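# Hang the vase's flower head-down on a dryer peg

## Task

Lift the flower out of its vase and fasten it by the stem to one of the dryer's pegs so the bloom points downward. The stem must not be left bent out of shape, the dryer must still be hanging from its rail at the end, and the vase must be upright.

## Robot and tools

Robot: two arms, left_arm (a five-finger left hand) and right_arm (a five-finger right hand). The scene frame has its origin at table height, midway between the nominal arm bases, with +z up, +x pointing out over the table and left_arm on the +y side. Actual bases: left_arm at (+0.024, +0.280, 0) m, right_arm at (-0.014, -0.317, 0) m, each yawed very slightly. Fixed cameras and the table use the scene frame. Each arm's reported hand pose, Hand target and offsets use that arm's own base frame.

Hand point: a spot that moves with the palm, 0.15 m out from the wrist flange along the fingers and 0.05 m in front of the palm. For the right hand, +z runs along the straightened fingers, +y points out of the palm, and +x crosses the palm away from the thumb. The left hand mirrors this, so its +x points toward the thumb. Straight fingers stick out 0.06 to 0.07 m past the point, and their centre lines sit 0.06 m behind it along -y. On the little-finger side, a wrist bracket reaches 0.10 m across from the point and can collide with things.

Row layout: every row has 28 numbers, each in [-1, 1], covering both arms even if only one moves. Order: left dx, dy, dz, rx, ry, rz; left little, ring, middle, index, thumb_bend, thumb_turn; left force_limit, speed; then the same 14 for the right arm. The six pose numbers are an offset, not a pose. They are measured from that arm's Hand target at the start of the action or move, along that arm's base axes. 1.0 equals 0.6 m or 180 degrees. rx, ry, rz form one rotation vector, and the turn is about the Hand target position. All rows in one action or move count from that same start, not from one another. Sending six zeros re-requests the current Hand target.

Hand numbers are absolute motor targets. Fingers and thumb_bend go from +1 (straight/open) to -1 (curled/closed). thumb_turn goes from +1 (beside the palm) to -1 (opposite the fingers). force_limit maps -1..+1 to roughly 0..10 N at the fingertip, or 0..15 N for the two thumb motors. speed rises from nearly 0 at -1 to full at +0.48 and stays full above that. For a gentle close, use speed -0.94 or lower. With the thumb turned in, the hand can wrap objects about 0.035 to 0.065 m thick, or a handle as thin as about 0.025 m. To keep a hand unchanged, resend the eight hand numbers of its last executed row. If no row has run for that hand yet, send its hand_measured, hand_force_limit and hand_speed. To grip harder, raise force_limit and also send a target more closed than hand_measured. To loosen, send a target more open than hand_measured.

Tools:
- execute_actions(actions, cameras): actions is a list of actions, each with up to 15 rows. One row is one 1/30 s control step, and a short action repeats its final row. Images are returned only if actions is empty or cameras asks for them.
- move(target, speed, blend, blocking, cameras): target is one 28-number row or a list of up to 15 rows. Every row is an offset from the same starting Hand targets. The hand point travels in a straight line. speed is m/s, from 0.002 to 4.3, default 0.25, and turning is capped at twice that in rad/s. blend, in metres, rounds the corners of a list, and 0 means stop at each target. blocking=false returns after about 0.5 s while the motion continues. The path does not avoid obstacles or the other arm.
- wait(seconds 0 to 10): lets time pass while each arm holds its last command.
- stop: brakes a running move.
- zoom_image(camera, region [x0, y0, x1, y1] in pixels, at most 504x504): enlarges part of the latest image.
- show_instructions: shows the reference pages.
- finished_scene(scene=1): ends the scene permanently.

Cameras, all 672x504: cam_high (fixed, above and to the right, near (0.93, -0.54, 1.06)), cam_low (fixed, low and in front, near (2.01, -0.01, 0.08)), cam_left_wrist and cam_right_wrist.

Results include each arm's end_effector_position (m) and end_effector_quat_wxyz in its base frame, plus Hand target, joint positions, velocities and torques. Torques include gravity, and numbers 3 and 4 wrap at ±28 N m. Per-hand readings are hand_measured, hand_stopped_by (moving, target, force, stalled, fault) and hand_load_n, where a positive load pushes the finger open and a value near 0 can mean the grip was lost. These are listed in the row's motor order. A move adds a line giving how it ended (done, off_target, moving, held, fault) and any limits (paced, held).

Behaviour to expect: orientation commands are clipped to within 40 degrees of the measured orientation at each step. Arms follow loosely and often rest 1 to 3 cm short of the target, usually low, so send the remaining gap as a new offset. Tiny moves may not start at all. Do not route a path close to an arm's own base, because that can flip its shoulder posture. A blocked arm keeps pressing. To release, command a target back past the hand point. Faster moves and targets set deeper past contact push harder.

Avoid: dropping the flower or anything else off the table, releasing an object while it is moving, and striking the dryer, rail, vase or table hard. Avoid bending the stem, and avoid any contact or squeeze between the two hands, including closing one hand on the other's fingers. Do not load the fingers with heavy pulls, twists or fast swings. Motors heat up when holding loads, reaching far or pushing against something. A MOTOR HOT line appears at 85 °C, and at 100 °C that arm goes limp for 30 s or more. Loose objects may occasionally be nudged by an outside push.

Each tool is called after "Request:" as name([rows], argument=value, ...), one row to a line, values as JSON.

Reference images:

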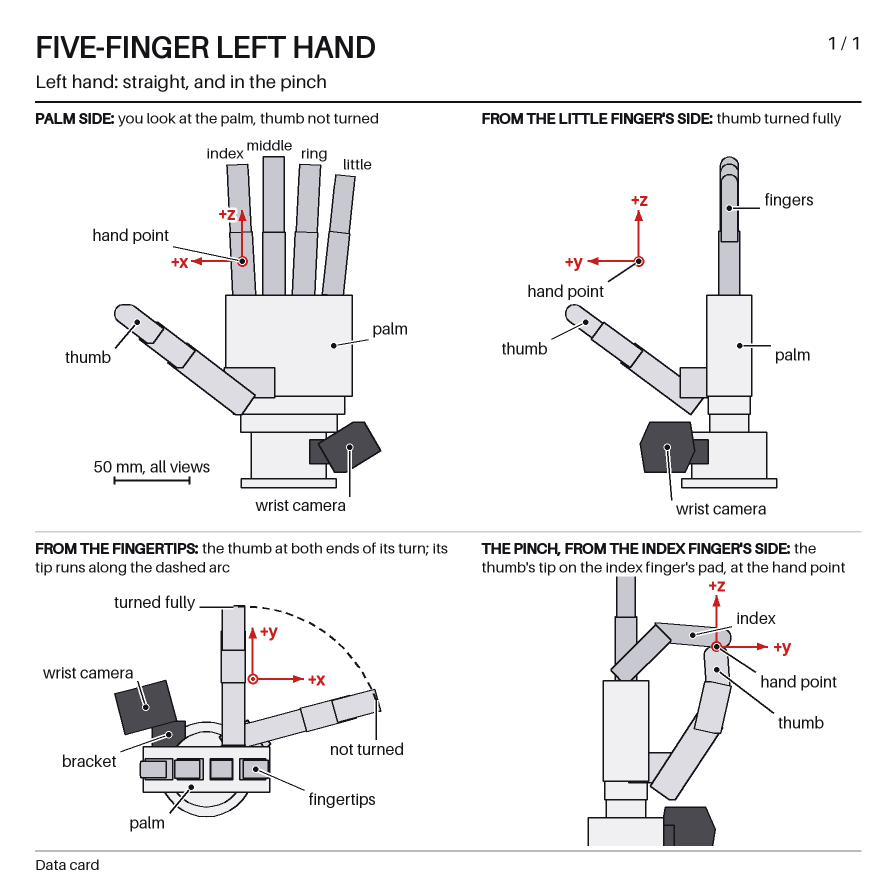

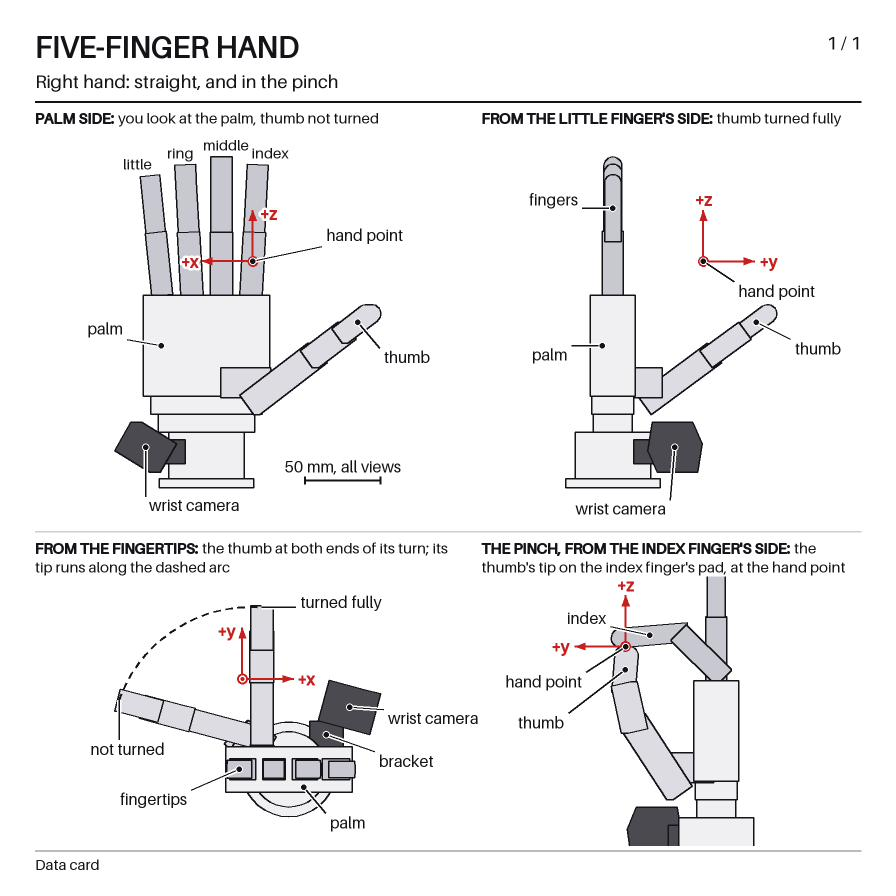

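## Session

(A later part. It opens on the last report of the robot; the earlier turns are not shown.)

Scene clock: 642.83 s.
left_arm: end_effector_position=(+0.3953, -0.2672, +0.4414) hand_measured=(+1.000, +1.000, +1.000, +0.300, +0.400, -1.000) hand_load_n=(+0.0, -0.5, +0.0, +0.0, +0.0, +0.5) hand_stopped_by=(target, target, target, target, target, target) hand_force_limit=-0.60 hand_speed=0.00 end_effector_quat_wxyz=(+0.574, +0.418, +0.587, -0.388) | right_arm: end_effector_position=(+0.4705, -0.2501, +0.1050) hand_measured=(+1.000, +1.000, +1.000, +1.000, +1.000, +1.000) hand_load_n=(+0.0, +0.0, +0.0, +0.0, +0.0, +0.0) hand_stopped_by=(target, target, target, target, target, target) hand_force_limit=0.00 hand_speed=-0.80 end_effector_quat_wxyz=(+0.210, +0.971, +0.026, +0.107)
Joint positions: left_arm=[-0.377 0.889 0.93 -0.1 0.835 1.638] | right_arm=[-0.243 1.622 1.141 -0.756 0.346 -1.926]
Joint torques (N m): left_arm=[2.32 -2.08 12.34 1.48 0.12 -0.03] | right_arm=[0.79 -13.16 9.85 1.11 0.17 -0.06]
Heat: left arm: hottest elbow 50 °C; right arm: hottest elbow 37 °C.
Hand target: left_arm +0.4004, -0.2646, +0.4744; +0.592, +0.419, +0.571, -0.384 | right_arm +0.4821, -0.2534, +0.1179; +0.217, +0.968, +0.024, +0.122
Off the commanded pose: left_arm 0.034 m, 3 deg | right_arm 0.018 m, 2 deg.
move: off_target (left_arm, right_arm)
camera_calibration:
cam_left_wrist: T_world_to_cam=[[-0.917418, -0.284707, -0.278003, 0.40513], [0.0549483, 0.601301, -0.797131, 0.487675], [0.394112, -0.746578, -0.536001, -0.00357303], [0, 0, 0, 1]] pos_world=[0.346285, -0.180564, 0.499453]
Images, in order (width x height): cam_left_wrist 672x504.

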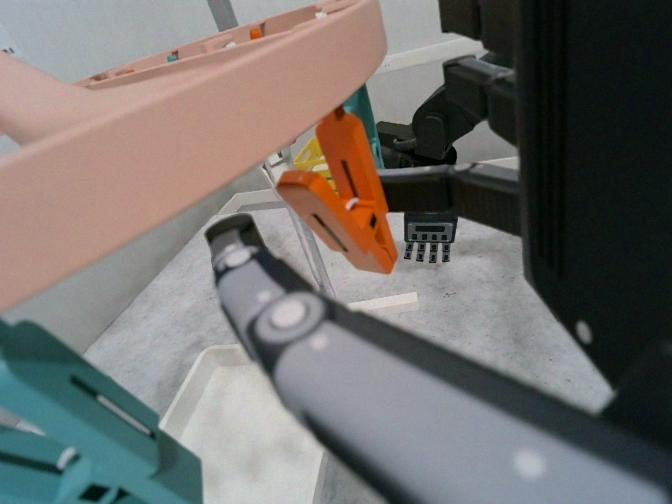

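Request:
move(target=[0,0,0.0,0,0,0, 1,1,1,0.3,0.12,-1,-0.6,-0.5, 0,0,0,0,0,0, 1,1,1,1,1,1,0,-0.8], speed=0.06, cameras=["cam_left_wrist"])

Request:
zoom_image(camera="cam_left_wrist", region=[200, 80, 450, 300])

Scene clock: 653.10 s.
left_arm: end_effector_position=(+0.3953, -0.2672, +0.4414) hand_measured=(+1.000, +1.000, +1.000, +0.300, +0.120, -1.000) hand_load_n=(+0.0, +0.0, +0.0, +0.0, +0.0, +0.0) hand_stopped_by=(target, target, target, target, target, target) hand_force_limit=-0.60 hand_speed=-0.50 end_effector_quat_wxyz=(+0.574, +0.418, +0.587, -0.388) | right_arm: end_effector_position=(+0.4705, -0.2501, +0.1050) hand_measured=(+1.000, +1.000, +1.000, +1.000, +1.000, +1.000) hand_load_n=(+0.0, +0.0, +0.0, +0.0, +0.0, +0.0) hand_stopped_by=(target, target, target, target, target, target) hand_force_limit=0.00 hand_speed=-0.80 end_effector_quat_wxyz=(+0.210, +0.971, +0.026, +0.107)
Joint positions: left_arm=[-0.377 0.889 0.93 -0.1 0.835 1.638] | right_arm=[-0.243 1.622 1.141 -0.756 0.346 -1.926]
Joint torques (N m): left_arm=[2.14 -2.14 12.37 1.43 0.12 -0.04] | right_arm=[0.73 -13.22 9.85 1.18 0.17 -0.07]
Heat: left arm: hottest elbow 50 °C; right arm: hottest elbow 37 °C.
Hand target: left_arm +0.4004, -0.2646, +0.4744; +0.592, +0.419, +0.571, -0.384 | right_arm +0.4821, -0.2534, +0.1179; +0.217, +0.968, +0.024, +0.122
Off the commanded pose: left_arm 0.034 m, 3 deg | right_arm 0.018 m, 2 deg.
move: off_target (left_arm, right_arm)
camera_calibration:
cam_left_wrist: T_world_to_cam=[[-0.917418, -0.284707, -0.278003, 0.40513], [0.0549483, 0.601301, -0.797131, 0.487675], [0.394112, -0.746578, -0.536001, -0.00357303], [0, 0, 0, 1]] pos_world=[0.346285, -0.180564, 0.499453]
Images, in order (width x height): cam_left_wrist 672x504.

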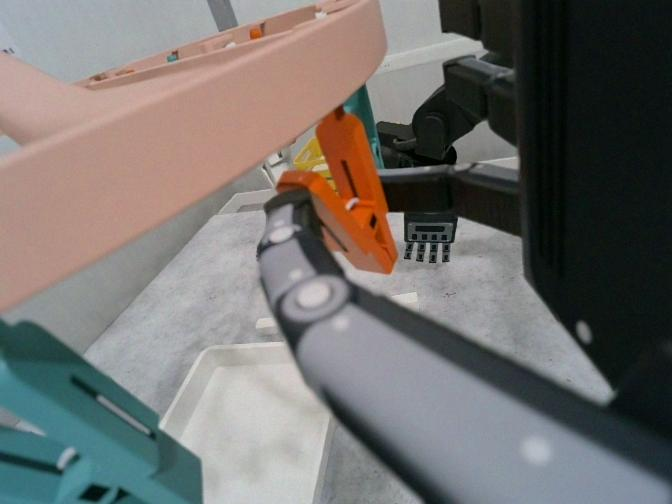

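Scaled by 2.016.

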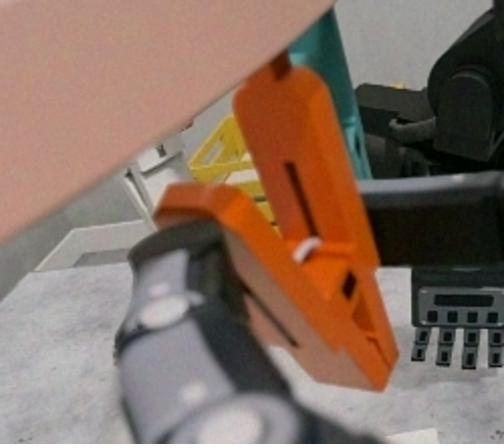

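Request:
move(target=[0,0,0.0,0,0,0, 1,1,1,0.3,-0.05,-1,0,-0.5, 0,0,0,0,0,0, 1,1,1,1,1,1,0,-0.8], speed=0.06, cameras=["cam_left_wrist"])

Request:
zoom_image(camera="cam_left_wrist", region=[200, 80, 450, 300])

Scene clock: 658.63 s.
left_arm: end_effector_position=(+0.3953, -0.2672, +0.4414) hand_measured=(+1.000, +1.000, +1.000, +0.300, -0.050, -1.000) hand_load_n=(+0.0, +0.0, +0.0, +0.0, +0.0, +0.0) hand_stopped_by=(target, target, target, target, target, target) hand_force_limit=0.00 hand_speed=-0.50 end_effector_quat_wxyz=(+0.574, +0.418, +0.587, -0.388) | right_arm: end_effector_position=(+0.4705, -0.2501, +0.1050) hand_measured=(+1.000, +1.000, +1.000, +1.000, +1.000, +1.000) hand_load_n=(+0.0, +0.0, +0.0, +0.0, +0.0, +0.0) hand_stopped_by=(target, target, target, target, target, target) hand_force_limit=0.00 hand_speed=-0.80 end_effector_quat_wxyz=(+0.210, +0.971, +0.026, +0.107)
Joint positions: left_arm=[-0.377 0.889 0.93 -0.1 0.835 1.638] | right_arm=[-0.243 1.622 1.141 -0.756 0.346 -1.926]
Joint torques (N m): left_arm=[2.26 -2.02 12.34 1.44 0.11 -0.04] | right_arm=[0.79 -12.81 9.91 1.16 0.17 -0.04]
Heat: left arm: hottest elbow 50 °C; right arm: hottest elbow 37 °C.
Hand target: left_arm +0.4004, -0.2646, +0.4744; +0.592, +0.419, +0.571, -0.384 | right_arm +0.4821, -0.2534, +0.1179; +0.217, +0.968, +0.024, +0.122
Off the commanded pose: left_arm 0.034 m, 3 deg | right_arm 0.018 m, 2 deg.
move: off_target (left_arm, right_arm)
camera_calibration:
cam_left_wrist: T_world_to_cam=[[-0.917418, -0.284707, -0.278003, 0.40513], [0.0549483, 0.601301, -0.797131, 0.487675], [0.394112, -0.746578, -0.536001, -0.00357303], [0, 0, 0, 1]] pos_world=[0.346285, -0.180564, 0.499453]
Images, in order (width x height): cam_left_wrist 672x504.

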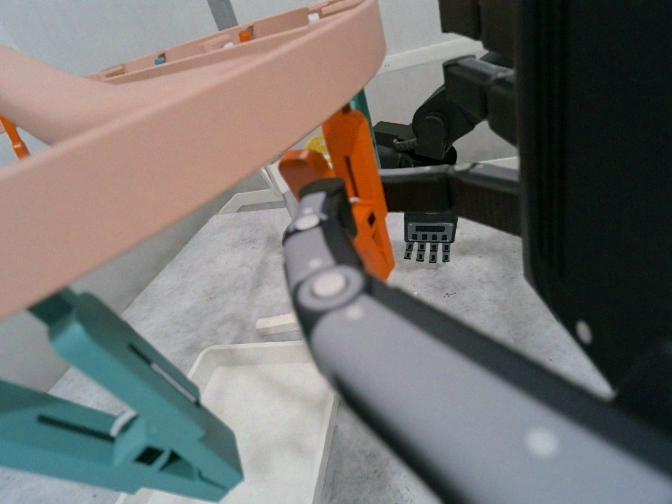

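Scaled by 2.016.

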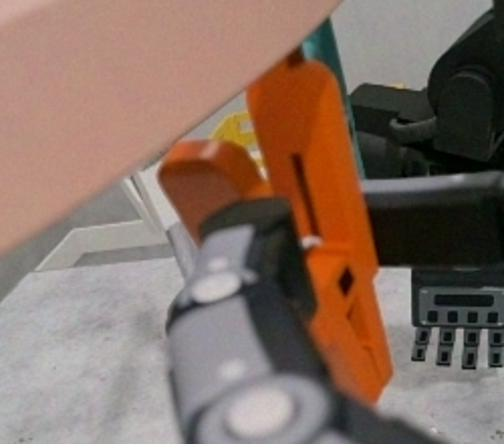

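Request:
move(target=[0,0,0.0,0,0,0, 1,1,1,0.15,-0.1,-1,0.4,-0.7, 0,0,0,0,0,0, 1,1,1,1,1,1,0,-0.8], speed=0.06, cameras=["cam_left_wrist"])

Request:
zoom_image(camera="cam_left_wrist", region=[200, 80, 450, 300])

Scene clock: 664.33 s.
left_arm: end_effector_position=(+0.3953, -0.2672, +0.4414) hand_measured=(+1.000, +1.000, +1.000, +0.150, -0.100, -1.000) hand_load_n=(+0.0, +0.0, +0.0, +0.0, +0.0, +0.0) hand_stopped_by=(target, target, target, target, target, target) hand_force_limit=0.40 hand_speed=-0.70 end_effector_quat_wxyz=(+0.574, +0.418, +0.587, -0.388) | right_arm: end_effector_position=(+0.4705, -0.2501, +0.1050) hand_measured=(+1.000, +1.000, +1.000, +1.000, +1.000, +1.000) hand_load_n=(+0.0, +0.0, +0.0, +0.0, +0.0, +0.0) hand_stopped_by=(target, target, target, target, target, target) hand_force_limit=0.00 hand_speed=-0.80 end_effector_quat_wxyz=(+0.210, +0.971, +0.026, +0.107)
Joint positions: left_arm=[-0.377 0.889 0.93 -0.1 0.835 1.638] | right_arm=[-0.243 1.622 1.141 -0.756 0.346 -1.926]
Joint torques (N m): left_arm=[2.2 -2.26 12.33 1.43 0.11 -0.04] | right_arm=[0.56 -12.98 9.85 1.2 0.18 -0.06]
Heat: left arm: hottest elbow 50 °C; right arm: hottest elbow 37 °C.
Hand target: left_arm +0.4004, -0.2646, +0.4744; +0.592, +0.419, +0.571, -0.384 | right_arm +0.4821, -0.2534, +0.1179; +0.217, +0.968, +0.024, +0.122
Off the commanded pose: left_arm 0.034 m, 3 deg | right_arm 0.018 m, 2 deg.
move: off_target (left_arm, right_arm)
camera_calibration:
cam_left_wrist: T_world_to_cam=[[-0.917418, -0.284707, -0.278003, 0.40513], [0.0549483, 0.601301, -0.797131, 0.487675], [0.394112, -0.746578, -0.536001, -0.00357303], [0, 0, 0, 1]] pos_world=[0.346285, -0.180564, 0.499453]
Images, in order (width x height): cam_left_wrist 672x504.

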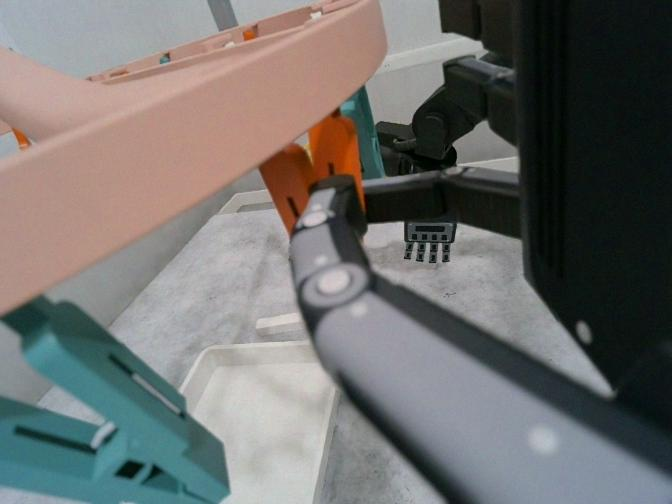

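Scaled by 2.016.

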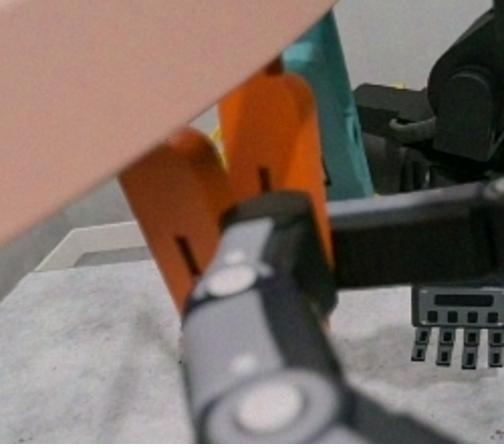

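Request:
wait(seconds=0.1, cameras=["cam_low", "cam_high"])

Request:
zoom_image(camera="cam_low", region=[215, 90, 305, 160])

Request:
zoom_image(camera="cam_high", region=[260, 90, 340, 180])

Scene clock: 680.90 s.
left_arm: end_effector_position=(+0.3953, -0.2672, +0.4414) hand_measured=(+1.000, +1.000, +1.000, +0.150, -0.100, -1.000) hand_load_n=(+0.0, +0.0, +0.0, +0.0, +0.0, +0.0) hand_stopped_by=(target, target, target, target, target, target) hand_force_limit=0.40 hand_speed=-0.70 end_effector_quat_wxyz=(+0.574, +0.418, +0.587, -0.388) | right_arm: end_effector_position=(+0.4705, -0.2501, +0.1050) hand_measured=(+1.000, +1.000, +1.000, +1.000, +1.000, +1.000) hand_load_n=(+0.0, +0.0, +0.0, +0.5, +0.0, +0.0) hand_stopped_by=(target, target, target, target, target, target) hand_force_limit=0.00 hand_speed=-0.80 end_effector_quat_wxyz=(+0.210, +0.971, +0.026, +0.107)
Joint positions: left_arm=[-0.377 0.889 0.93 -0.1 0.835 1.638] | right_arm=[-0.243 1.622 1.141 -0.756 0.346 -1.926]
Joint torques (N m): left_arm=[2.26 -2.2 12.34 1.46 0.11 -0.04] | right_arm=[0.67 -12.81 9.85 1.18 0.17 -0.07]
Heat: left arm: hottest elbow 51 °C; right arm: hottest elbow 37 °C.
Hand target: left_arm +0.4004, -0.2646, +0.4744; +0.592, +0.419, +0.571, -0.384 | right_arm +0.4821, -0.2534, +0.1179; +0.217, +0.968, +0.024, +0.122
Off the commanded pose: left_arm 0.034 m, 3 deg | right_arm 0.018 m, 2 deg.
wait: 0.10 s; at rest from the start
Images, in order (width x height): cam_high 672x504, cam_low 672x504.

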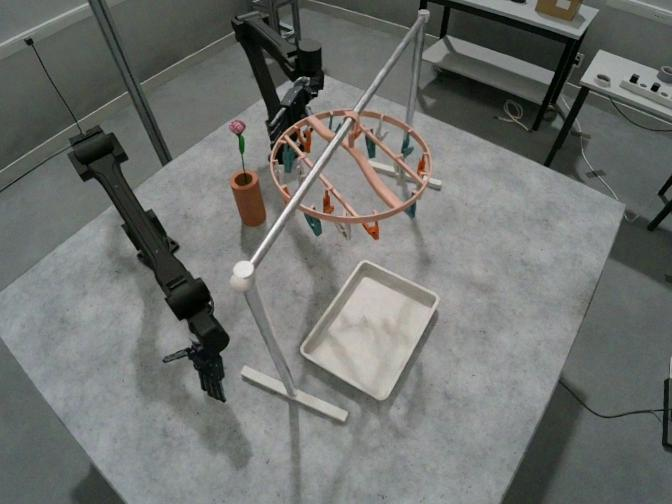

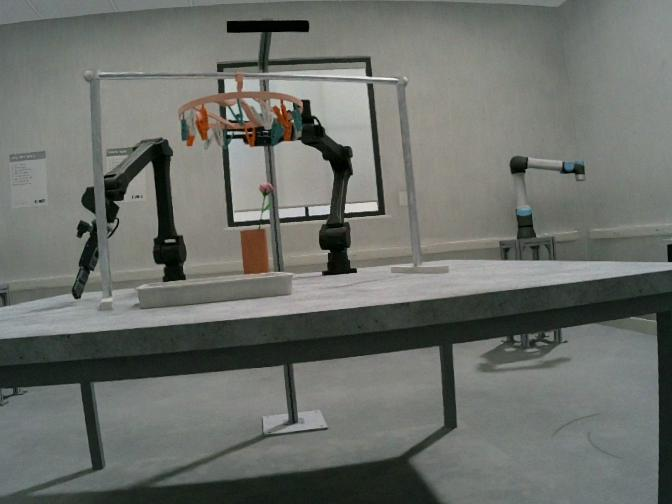

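Scaled by 5.600.

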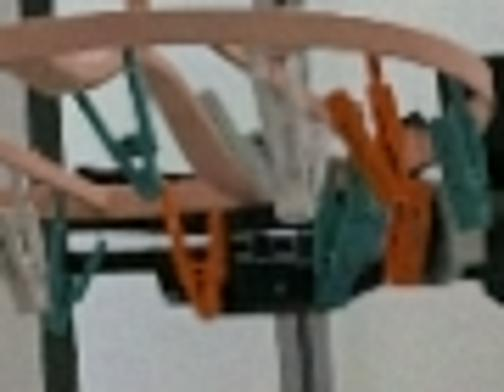

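Scaled by 5.600.

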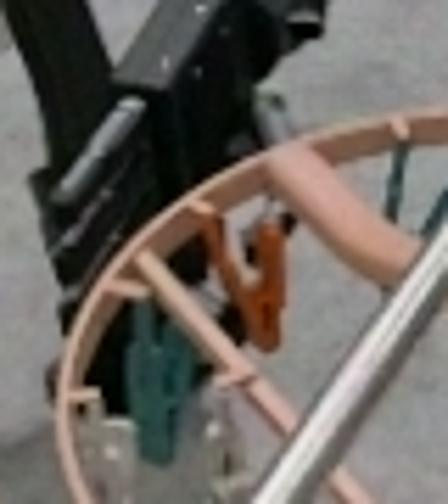

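Request:
move([
  [0,0,0,0,0,0, 1,1,1,0.3,0.4,-1,-0.6,-0.5, 0,0,0,0,0,0, 1,1,1,1,1,1,0,-0.8],
  [0.012,0.006,0.004,0,0,0, 1,1,1,0.3,0.4,-1,-0.6,-0.5, 0,0,0,0,0,0, 1,1,1,1,1,1,0,-0.8],
], speed=0.06, cameras=["cam_left_wrist"])

Request:
zoom_image(camera="cam_left_wrist", region=[200, 80, 450, 300])

Scene clock: 717.37 s.
left_arm: end_effector_position=(+0.4017, -0.2634, +0.4440) hand_measured=(+1.000, +1.000, +1.000, +0.300, +0.400, -1.000) hand_load_n=(+0.0, +0.0, +0.0, +0.0, +0.0, +0.0) hand_stopped_by=(target, target, target, target, target, target) hand_force_limit=-0.60 hand_speed=-0.50 end_effector_quat_wxyz=(+0.574, +0.418, +0.587, -0.389) | right_arm: end_effector_position=(+0.4705, -0.2501, +0.1050) hand_measured=(+1.000, +1.000, +1.000, +1.000, +1.000, +1.000) hand_load_n=(+0.0, +0.0, +0.0, +0.0, +0.0, +0.0) hand_stopped_by=(target, target, target, target, target, target) hand_force_limit=0.00 hand_speed=-0.80 end_effector_quat_wxyz=(+0.210, +0.971, +0.026, +0.107)
Joint positions: left_arm=[-0.357 0.902 0.943 -0.1 0.855 1.638] | right_arm=[-0.243 1.622 1.141 -0.756 0.346 -1.926]
Joint torques (N m): left_arm=[2.14 -2.37 12.36 1.5 0.12 -0.04] | right_arm=[0.79 -13.22 9.8 1.2 0.19 -0.04]
Heat: left arm: hottest elbow 51 °C; right arm: hottest elbow 37 °C.
Hand target: left_arm +0.4076, -0.2610, +0.4768; +0.592, +0.419, +0.571, -0.384 | right_arm +0.4821, -0.2534, +0.1179; +0.217, +0.968, +0.024, +0.122
Off the commanded pose: left_arm 0.033 m, 3 deg | right_arm 0.018 m, 2 deg.
move: off_target (left_arm, right_arm)
camera_calibration:
cam_left_wrist: T_world_to_cam=[[-0.917522, -0.285021, -0.277337, 0.412544], [0.0545955, 0.600501, -0.797758, 0.487403], [0.393919, -0.747102, -0.535412, -0.00222544], [0, 0, 0, 1]] pos_world=[0.352785, -0.176765, 0.502052]
Images, in order (width x height): cam_left_wrist 672x504.

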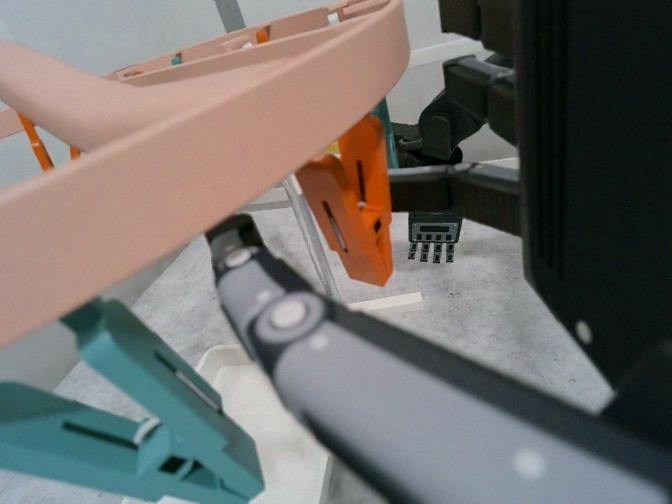

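Scaled by 2.016.

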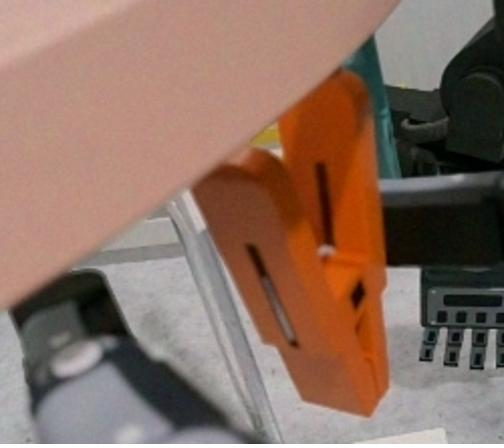

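Request:
move([
  [0,0.011,0.0,0,0,0, 1,1,1,0.4,0.4,-1,-0.6,-0.3, 0,0,0,0,0,0, 1,1,1,1,1,1,0,-0.8],
  [0.0,0.011,0.0,0,0,0, 1,1,1,0.4,0.02,-1,-0.6,-0.4, 0,0,0,0,0,0, 1,1,1,1,1,1,0,-0.8],
], speed=0.06, cameras=["cam_left_wrist"])

Request:
zoom_image(camera="cam_left_wrist", region=[200, 80, 450, 300])

Scene clock: 734.50 s.
left_arm: end_effector_position=(+0.4035, -0.2581, +0.4442) hand_measured=(+1.000, +1.000, +1.000, +0.400, +0.020, -1.000) hand_load_n=(+0.0, +0.0, +0.0, +0.0, +0.0, +0.0) hand_stopped_by=(target, target, target, target, target, target) hand_force_limit=-0.60 hand_speed=-0.40 end_effector_quat_wxyz=(+0.574, +0.418, +0.587, -0.390) | right_arm: end_effector_position=(+0.4705, -0.2501, +0.1050) hand_measured=(+1.000, +1.000, +1.000, +1.000, +1.000, +1.000) hand_load_n=(+0.0, +0.0, +0.0, +0.0, +0.0, +0.0) hand_stopped_by=(target, target, target, target, target, target) hand_force_limit=0.00 hand_speed=-0.80 end_effector_quat_wxyz=(+0.210, +0.971, +0.026, +0.107)
Joint positions: left_arm=[-0.337 0.902 0.943 -0.1 0.877 1.638] | right_arm=[-0.243 1.622 1.141 -0.756 0.346 -1.926]
Joint torques (N m): left_arm=[2.2 -2.61 12.11 1.37 0.11 -0.04] | right_arm=[0.79 -13.04 9.81 1.1 0.18 -0.06]
Heat: left arm: hottest elbow 54 °C; right arm: hottest elbow 37 °C.
Hand target: left_arm +0.4076, -0.2544, +0.4768; +0.592, +0.419, +0.571, -0.384 | right_arm +0.4821, -0.2534, +0.1179; +0.217, +0.968, +0.024, +0.122
Off the commanded pose: left_arm 0.033 m, 3 deg | right_arm 0.018 m, 2 deg.
move: off_target (left_arm, right_arm); target 2's new numbers were sent with left_arm's hand 0.033 m and 3 deg from that target
camera_calibration:
cam_left_wrist: T_world_to_cam=[[-0.918098, -0.283934, -0.276547, 0.415875], [0.0551427, 0.599439, -0.798518, 0.484083], [0.3925, -0.748367, -0.534687, 0.0011093], [0, 0, 0, 1]] pos_world=[0.354685, -0.171267, 0.502151]
Images, in order (width x height): cam_left_wrist 672x504.

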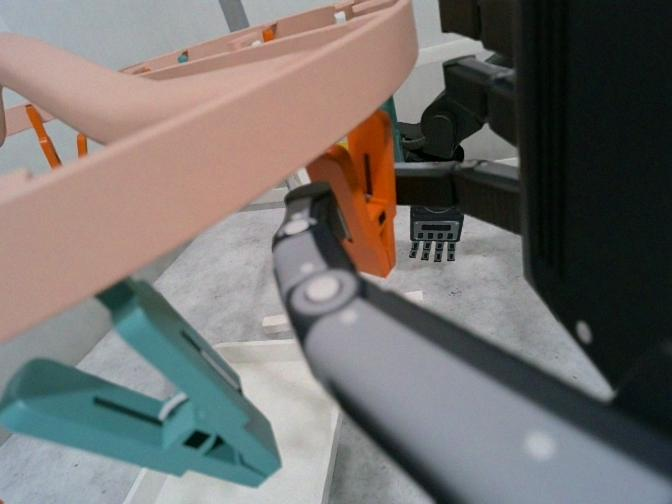

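Scaled by 2.016.

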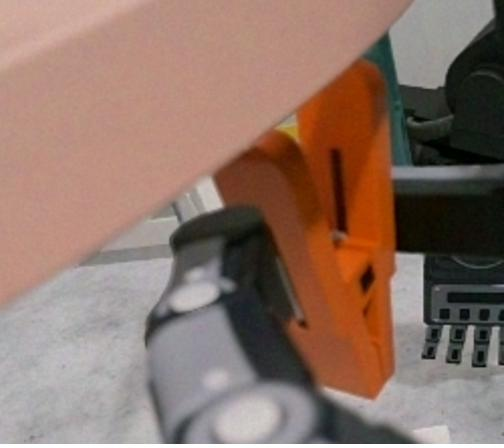

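Request:
move(target=[0,0.0,0.0,0,0,0, 1,1,1,0.3,-0.1,-1,-0.2,-0.6, 0,0,0,0,0,0, 1,1,1,1,1,1,0,-0.8], speed=0.06, cameras=["cam_left_wrist"])

Request:
zoom_image(camera="cam_left_wrist", region=[200, 80, 450, 300])

Scene clock: 739.53 s.
left_arm: end_effector_position=(+0.4035, -0.2581, +0.4442) hand_measured=(+1.000, +1.000, +1.000, +0.300, -0.100, -1.000) hand_load_n=(+0.0, +0.0, +0.0, +0.0, +0.0, +0.0) hand_stopped_by=(target, target, target, target, target, target) hand_force_limit=-0.20 hand_speed=-0.60 end_effector_quat_wxyz=(+0.574, +0.418, +0.587, -0.390) | right_arm: end_effector_position=(+0.4705, -0.2501, +0.1050) hand_measured=(+1.000, +1.000, +1.000, +1.000, +1.000, +1.000) hand_load_n=(+0.0, +0.0, +0.0, +0.0, +0.0, +0.0) hand_stopped_by=(target, target, target, target, target, target) hand_force_limit=0.00 hand_speed=-0.80 end_effector_quat_wxyz=(+0.210, +0.971, +0.026, +0.107)
Joint positions: left_arm=[-0.337 0.902 0.943 -0.1 0.877 1.638] | right_arm=[-0.243 1.622 1.141 -0.756 0.346 -1.926]
Joint torques (N m): left_arm=[2.26 -2.67 12.12 1.36 0.11 -0.04] | right_arm=[0.79 -12.86 9.84 1.21 0.19 -0.06]
Heat: left arm: hottest elbow 54 °C; right arm: hottest elbow 37 °C.
Hand target: left_arm +0.4076, -0.2544, +0.4768; +0.592, +0.419, +0.571, -0.384 | right_arm +0.4821, -0.2534, +0.1179; +0.217, +0.968, +0.024, +0.122
Off the commanded pose: left_arm 0.033 m, 3 deg | right_arm 0.018 m, 2 deg.
move: off_target (left_arm, right_arm)
camera_calibration:
cam_left_wrist: T_world_to_cam=[[-0.918098, -0.283934, -0.276547, 0.415875], [0.0551427, 0.599439, -0.798518, 0.484083], [0.3925, -0.748367, -0.534687, 0.0011093], [0, 0, 0, 1]] pos_world=[0.354685, -0.171267, 0.502151]
Images, in order (width x height): cam_left_wrist 672x504.

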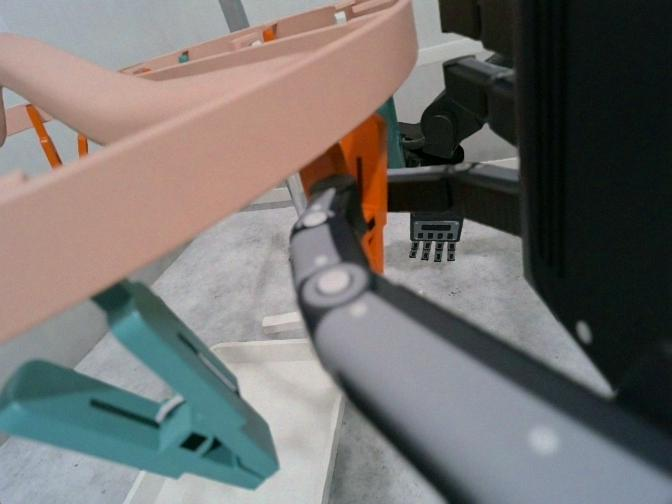

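Scaled by 2.016.

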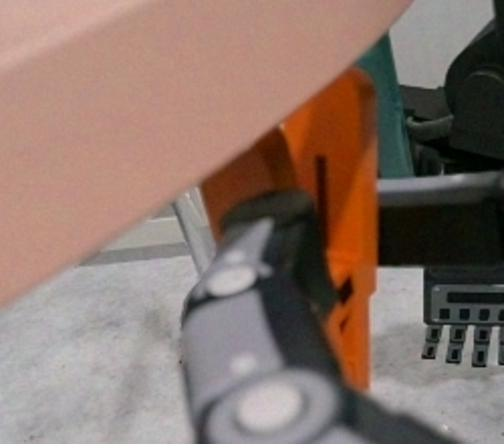

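Request:
move(target=[0,0.0,0.0,0,0,0, 1,1,1,0.15,-0.1,-1,0.2,-0.7, 0,0,0,0,0,0, 1,1,1,1,1,1,0,-0.8], speed=0.06, cameras=["cam_left_wrist"])

Request:
zoom_image(camera="cam_left_wrist", region=[200, 80, 450, 300])

Scene clock: 744.90 s.
left_arm: end_effector_position=(+0.4035, -0.2581, +0.4442) hand_measured=(+1.000, +1.000, +1.000, +0.196, -0.100, -1.000) hand_load_n=(+0.0, +0.0, +0.0, +9.5, +3.0, -1.5) hand_stopped_by=(target, target, target, force, target, target) hand_force_limit=0.20 hand_speed=-0.70 end_effector_quat_wxyz=(+0.574, +0.418, +0.587, -0.390) | right_arm: end_effector_position=(+0.4705, -0.2501, +0.1050) hand_measured=(+1.000, +1.000, +1.000, +1.000, +1.000, +1.000) hand_load_n=(+0.0, +0.0, +0.0, +0.0, +0.0, +0.0) hand_stopped_by=(target, target, target, target, target, target) hand_force_limit=0.00 hand_speed=-0.80 end_effector_quat_wxyz=(+0.210, +0.971, +0.026, +0.107)
Joint positions: left_arm=[-0.337 0.902 0.943 -0.1 0.877 1.638] | right_arm=[-0.243 1.622 1.141 -0.756 0.346 -1.926]
Joint torques (N m): left_arm=[2.26 -2.73 12.11 1.37 0.1 -0.04] | right_arm=[0.62 -13.1 9.81 1.2 0.19 -0.06]
Heat: left arm: hottest elbow 54 °C; right arm: hottest elbow 37 °C.
Hand target: left_arm +0.4076, -0.2544, +0.4768; +0.592, +0.419, +0.571, -0.384 | right_arm +0.4821, -0.2534, +0.1179; +0.217, +0.968, +0.024, +0.122
Off the commanded pose: left_arm 0.033 m, 3 deg | right_arm 0.018 m, 2 deg.
move: off_target (left_arm, right_arm)
camera_calibration:
cam_left_wrist: T_world_to_cam=[[-0.918098, -0.283934, -0.276547, 0.415875], [0.0551427, 0.599439, -0.798518, 0.484083], [0.3925, -0.748367, -0.534687, 0.0011093], [0, 0, 0, 1]] pos_world=[0.354685, -0.171267, 0.502151]
Images, in order (width x height): cam_left_wrist 672x504.

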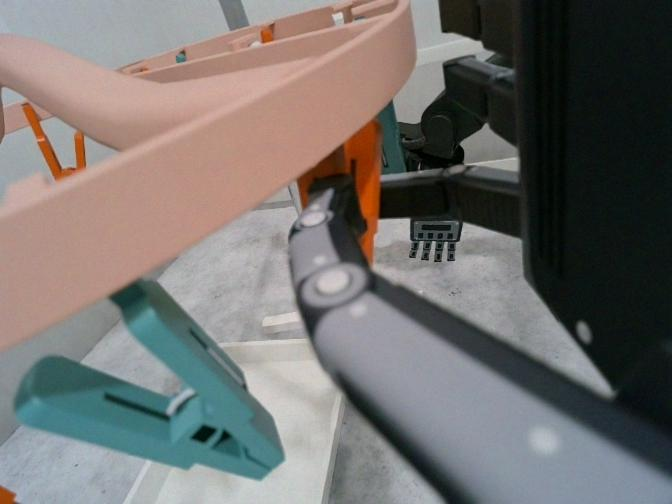

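Scaled by 2.016.

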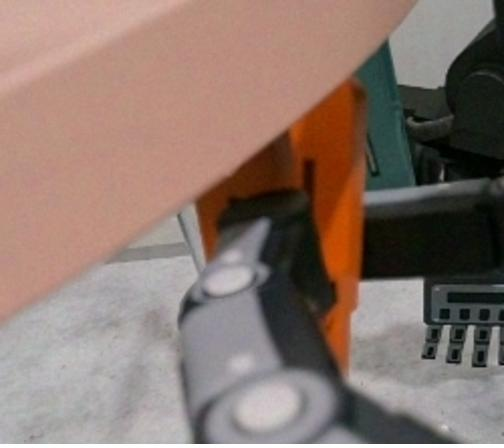

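Request:
move(target=[0,0.0,0.0,0,0,0, 1,1,0.35,0.15,-0.1,-1,0.0,-0.5, 0,0,0,0,0,0, 1,1,1,1,1,1,0,-0.8], speed=0.06, cameras=["cam_left_wrist"])

Request:
zoom_image(camera="cam_left_wrist", region=[200, 80, 450, 300])

Scene clock: 772.37 s.
left_arm: end_effector_position=(+0.4030, -0.2585, +0.4442) hand_measured=(+1.000, +1.000, +0.350, +0.196, -0.098, -1.000) hand_load_n=(+0.0, +0.0, +1.0, +8.5, +4.0, -0.5) hand_stopped_by=(target, target, target, force, target, target) hand_force_limit=0.00 hand_speed=-0.50 end_effector_quat_wxyz=(+0.573, +0.418, +0.586, -0.391) | right_arm: end_effector_position=(+0.4705, -0.2501, +0.1050) hand_measured=(+1.000, +1.000, +1.000, +1.000, +1.000, +1.000) hand_load_n=(+0.0, +0.0, +0.0, +0.0, +0.0, +0.0) hand_stopped_by=(target, target, target, target, target, target) hand_force_limit=0.00 hand_speed=-0.80 end_effector_quat_wxyz=(+0.210, +0.971, +0.026, +0.107)
Joint positions: left_arm=[-0.337 0.902 0.943 -0.1 0.88 1.638] | right_arm=[-0.243 1.622 1.141 -0.756 0.346 -1.926]
Joint torques (N m): left_arm=[2.26 -2.67 12.08 1.4 0.08 -0.03] | right_arm=[0.85 -13.16 9.85 1.11 0.18 -0.04]
Heat: left arm: hottest elbow 55 °C; right arm: hottest elbow 37 °C.
Hand target: left_arm +0.4076, -0.2544, +0.4768; +0.592, +0.419, +0.571, -0.384 | right_arm +0.4821, -0.2534, +0.1179; +0.217, +0.968, +0.024, +0.122
Off the commanded pose: left_arm 0.033 m, 3 deg | right_arm 0.018 m, 2 deg.
move: off_target (left_arm, right_arm)
camera_calibration:
cam_left_wrist: T_world_to_cam=[[-0.918967, -0.281172, -0.276482, 0.416386], [0.0569532, 0.599147, -0.798611, 0.483568], [0.390201, -0.749643, -0.534583, 0.00158079], [0, 0, 0, 1]] pos_world=[0.354488, -0.171467, 0.502151]
Images, in order (width x height): cam_left_wrist 672x504.

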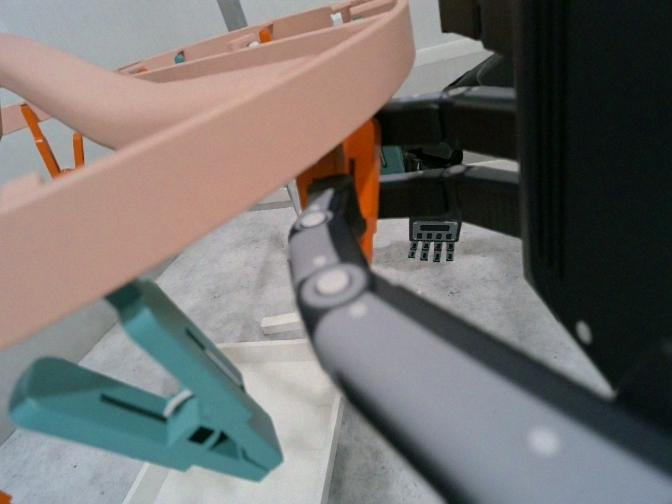

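Scaled by 2.016.

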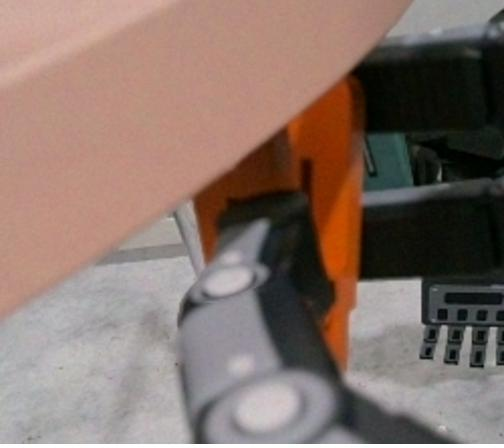

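Request:
move(target=[0,0.0,0.0,0,0,0, 1,1,0.1,0.15,-0.1,-1,0.3,-0.8, 0,0,0,0,0,0, 1,1,1,1,1,1,0,-0.8], speed=0.06, cameras=["cam_left_wrist", "cam_low"])

Request:
zoom_image(camera="cam_left_wrist", region=[200, 80, 450, 300])

Request:
zoom_image(camera="cam_low", region=[225, 90, 285, 160])

Scene clock: 777.90 s.
left_arm: end_effector_position=(+0.4037, -0.2577, +0.4442) hand_measured=(+1.000, +1.000, +0.100, +0.194, -0.100, -1.000) hand_load_n=(+0.0, +0.0, +0.0, +0.0, +0.0, +0.0) hand_stopped_by=(target, target, target, force, target, target) hand_force_limit=0.30 hand_speed=-0.80 end_effector_quat_wxyz=(+0.574, +0.418, +0.587, -0.390) | right_arm: end_effector_position=(+0.4705, -0.2501, +0.1050) hand_measured=(+1.000, +1.000, +1.000, +1.000, +1.000, +1.000) hand_load_n=(+0.0, +0.0, +0.0, +0.0, +0.0, +0.0) hand_stopped_by=(target, target, target, target, target, target) hand_force_limit=0.00 hand_speed=-0.80 end_effector_quat_wxyz=(+0.210, +0.971, +0.026, +0.107)
Joint positions: left_arm=[-0.336 0.902 0.943 -0.1 0.878 1.638] | right_arm=[-0.243 1.622 1.141 -0.756 0.346 -1.926]
Joint torques (N m): left_arm=[2.14 -2.67 12.14 1.37 0.03 -0.02] | right_arm=[0.73 -13.04 9.78 1.14 0.17 -0.05]
Heat: left arm: hottest elbow 55 °C; right arm: hottest elbow 37 °C.
Hand target: left_arm +0.4076, -0.2544, +0.4768; +0.592, +0.419, +0.571, -0.384 | right_arm +0.4821, -0.2534, +0.1179; +0.217, +0.968, +0.024, +0.122
Off the commanded pose: left_arm 0.033 m, 3 deg | right_arm 0.018 m, 2 deg.
move: off_target (left_arm, right_arm)
camera_calibration:
cam_left_wrist: T_world_to_cam=[[-0.91809, -0.283989, -0.276517, 0.416145], [0.0551223, 0.599363, -0.798577, 0.483855], [0.392521, -0.748408, -0.534615, 0.00127951], [0, 0, 0, 1]] pos_world=[0.354885, -0.170867, 0.502151]
Images, in order (width x height): cam_low 672x504, cam_left_wrist 672x504.

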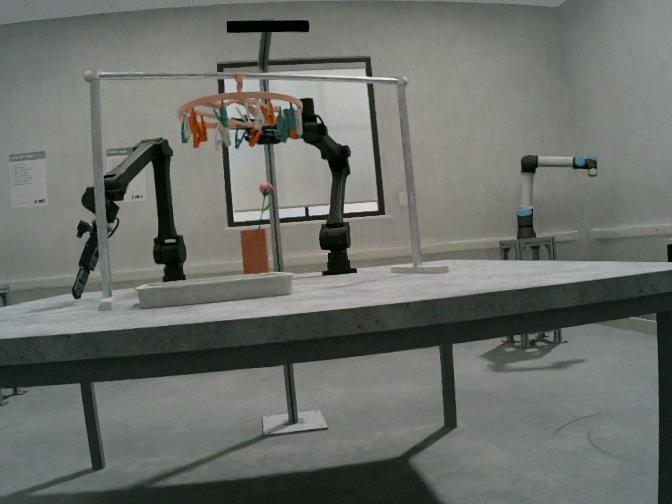

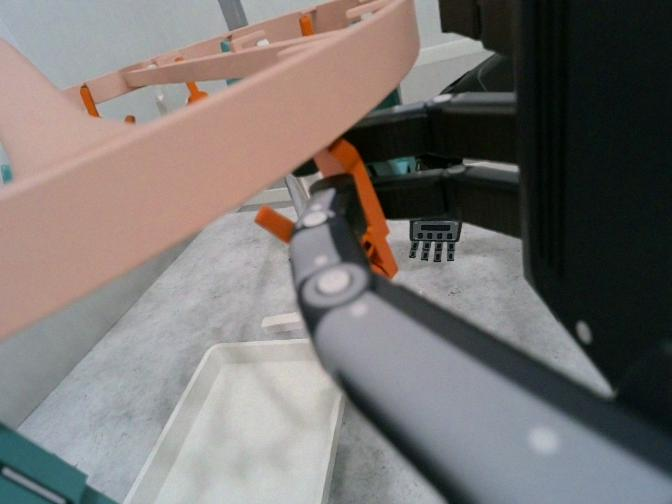

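Scaled by 2.016.

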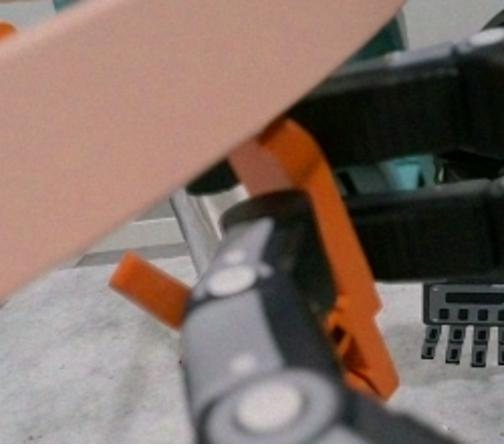

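Scaled by 7.200.

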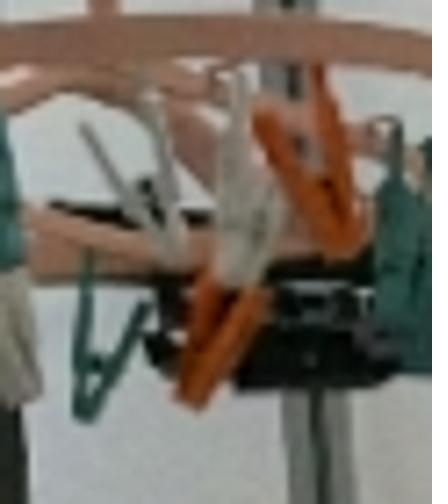

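Request:
move([
  [0,0,0,0,0,0, 1,1,1,1,-0.1,-1,-0.6,-0.2, 0,0,0,0,0,0, 1,1,1,1,1,1,0,-0.8],
  [-0.09,-0.005,-0.045,-0.067,-0.027,0, 1,1,1,0.4,0.4,-1,-0.6,-0.2, 0,0,0,0,0,0, 1,1,1,1,1,1,0,-0.8],
], speed=0.1, cameras=["cam_left_wrist", "cam_low"])

Scene clock: 831.20 s.
left_arm: end_effector_position=(+0.3600, -0.2550, +0.4393) hand_measured=(+1.000, +1.000, +1.000, +0.400, +0.400, -1.000) hand_load_n=(+0.0, +0.0, +0.0, +0.0, +0.0, +0.5) hand_stopped_by=(target, target, target, target, target, target) hand_force_limit=-0.60 hand_speed=-0.20 end_effector_quat_wxyz=(+0.648, +0.369, +0.516, -0.421) | right_arm: end_effector_position=(+0.4705, -0.2501, +0.1050) hand_measured=(+1.000, +1.000, +1.000, +1.000, +1.000, +1.000) hand_load_n=(+0.0, +0.0, +0.0, -0.5, +0.0, +0.0) hand_stopped_by=(target, target, target, target, target, target) hand_force_limit=0.00 hand_speed=-0.80 end_effector_quat_wxyz=(+0.210, +0.971, +0.026, +0.107)
Joint positions: left_arm=[-0.388 0.773 0.681 0.374 0.789 1.413] | right_arm=[-0.243 1.622 1.141 -0.756 0.346 -1.926]
Joint torques (N m): left_arm=[1.14 -2.08 8.35 2.03 -0.33 -0.05] | right_arm=[0.62 -12.92 9.81 1.14 0.17 -0.07]
Heat: left arm: hottest elbow 55 °C; right arm: hottest elbow 37 °C.
Hand target: left_arm +0.3536, -0.2574, +0.4498; +0.657, +0.370, +0.502, -0.424 | right_arm +0.4821, -0.2534, +0.1179; +0.217, +0.968, +0.024, +0.122
Off the commanded pose: left_arm 0.012 m, 2 deg | right_arm 0.018 m, 2 deg.
move: off_target (left_arm, right_arm); target 2's new numbers were sent with left_arm's hand 0.013 m and 2 deg from that target
camera_calibration:
cam_left_wrist: T_world_to_cam=[[-0.881377, -0.36293, -0.302416, 0.353476], [0.134299, 0.421248, -0.896947, 0.449993], [0.452921, -0.831163, -0.322537, -0.118142], [0, 0, 0, 1]] pos_world=[0.304621, -0.159467, 0.472411]
Images, in order (width x height): cam_low 672x504, cam_left_wrist 672x504.

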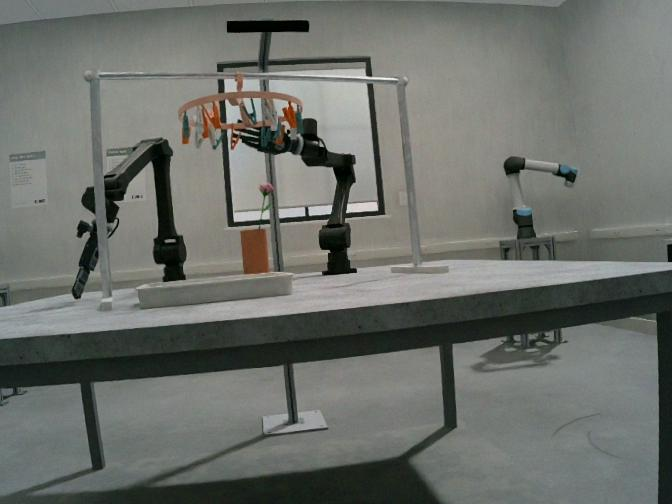

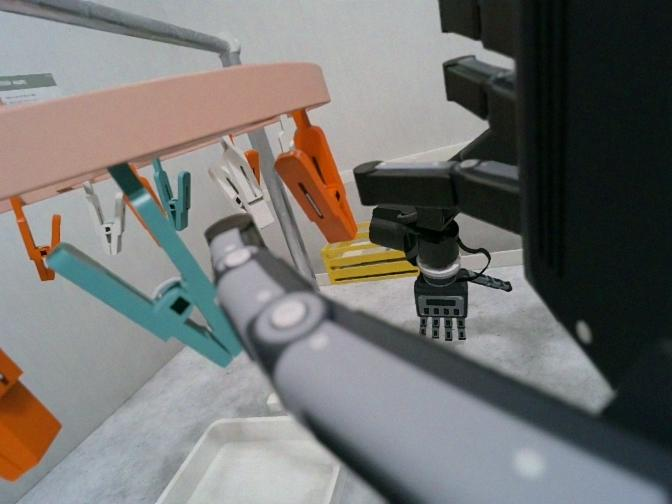

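Request:
move(target=[-0.008,0.068,0.0,0,0,0, 1,1,1,0.4,0.4,-1,-0.6,-0.2, 0,0,0,0,0,0, 1,1,1,1,1,1,0,-0.8], speed=0.1, cameras=["cam_left_wrist", "cam_high"])

Scene clock: 894.73 s.
left_arm: end_effector_position=(+0.3518, -0.2189, +0.4411) hand_measured=(+1.000, +1.000, +1.000, +0.400, +0.400, -1.000) hand_load_n=(+0.0, +0.0, +0.0, +0.0, +0.0, +0.0) hand_stopped_by=(target, target, target, target, target, target) hand_force_limit=-0.60 hand_speed=-0.20 end_effector_quat_wxyz=(+0.648, +0.369, +0.513, -0.426) | right_arm: end_effector_position=(+0.4705, -0.2501, +0.1050) hand_measured=(+1.000, +1.000, +1.000, +1.000, +1.000, +1.000) hand_load_n=(+0.0, +0.0, +0.0, +0.0, +0.0, +0.0) hand_stopped_by=(target, target, target, target, target, target) hand_force_limit=0.00 hand_speed=-0.80 end_effector_quat_wxyz=(+0.210, +0.971, +0.026, +0.107)
Joint positions: left_arm=[-0.25 0.717 0.649 0.412 0.927 1.333] | right_arm=[-0.243 1.622 1.141 -0.756 0.346 -1.926]
Joint torques (N m): left_arm=[2.2 -0.97 8.31 1.92 -0.09 -0.06] | right_arm=[0.73 -12.92 9.81 1.16 0.18 -0.06]
Heat: left arm: hottest elbow 48 °C; right arm: hottest elbow 38 °C.
Hand target: left_arm +0.3488, -0.2166, +0.4498; +0.657, +0.370, +0.502, -0.424 | right_arm +0.4821, -0.2534, +0.1179; +0.217, +0.968, +0.024, +0.122
Off the commanded pose: left_arm 0.010 m, 2 deg | right_arm 0.018 m, 2 deg.
move: off_target (right_arm)
camera_calibration:
cam_left_wrist: T_world_to_cam=[[-0.884736, -0.356932, -0.299737, 0.361283], [0.138235, 0.413206, -0.900084, 0.435774], [0.445122, -0.837771, -0.316238, -0.0854271], [0, 0, 0, 1]] pos_world=[0.297426, -0.122679, 0.473507]
Images, in order (width x height): cam_high 672x504, cam_left_wrist 672x504.

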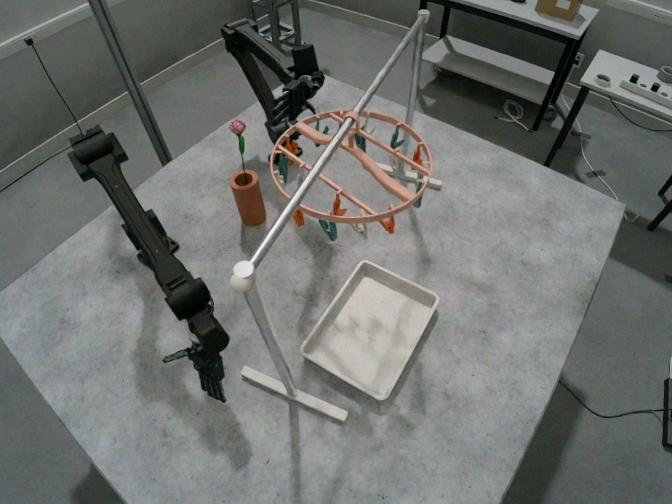

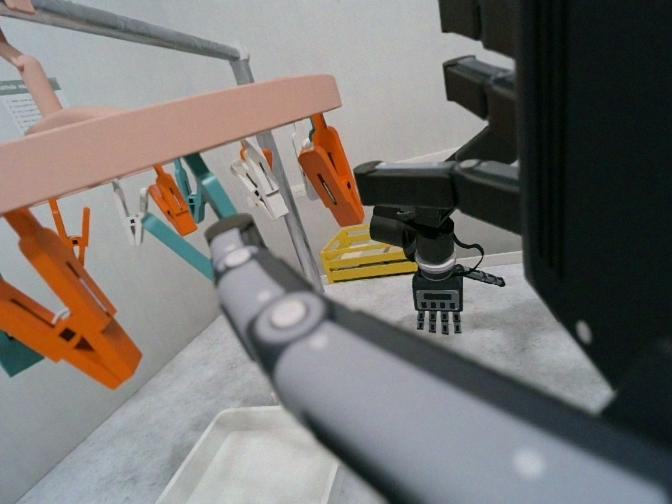

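Request:
zoom_image(camera="cam_left_wrist", region=[120, 90, 400, 300])

Scaled by 1.800.

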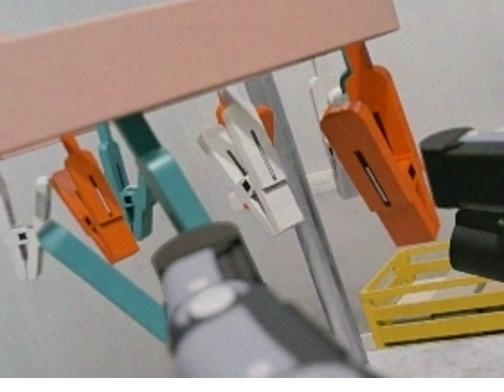

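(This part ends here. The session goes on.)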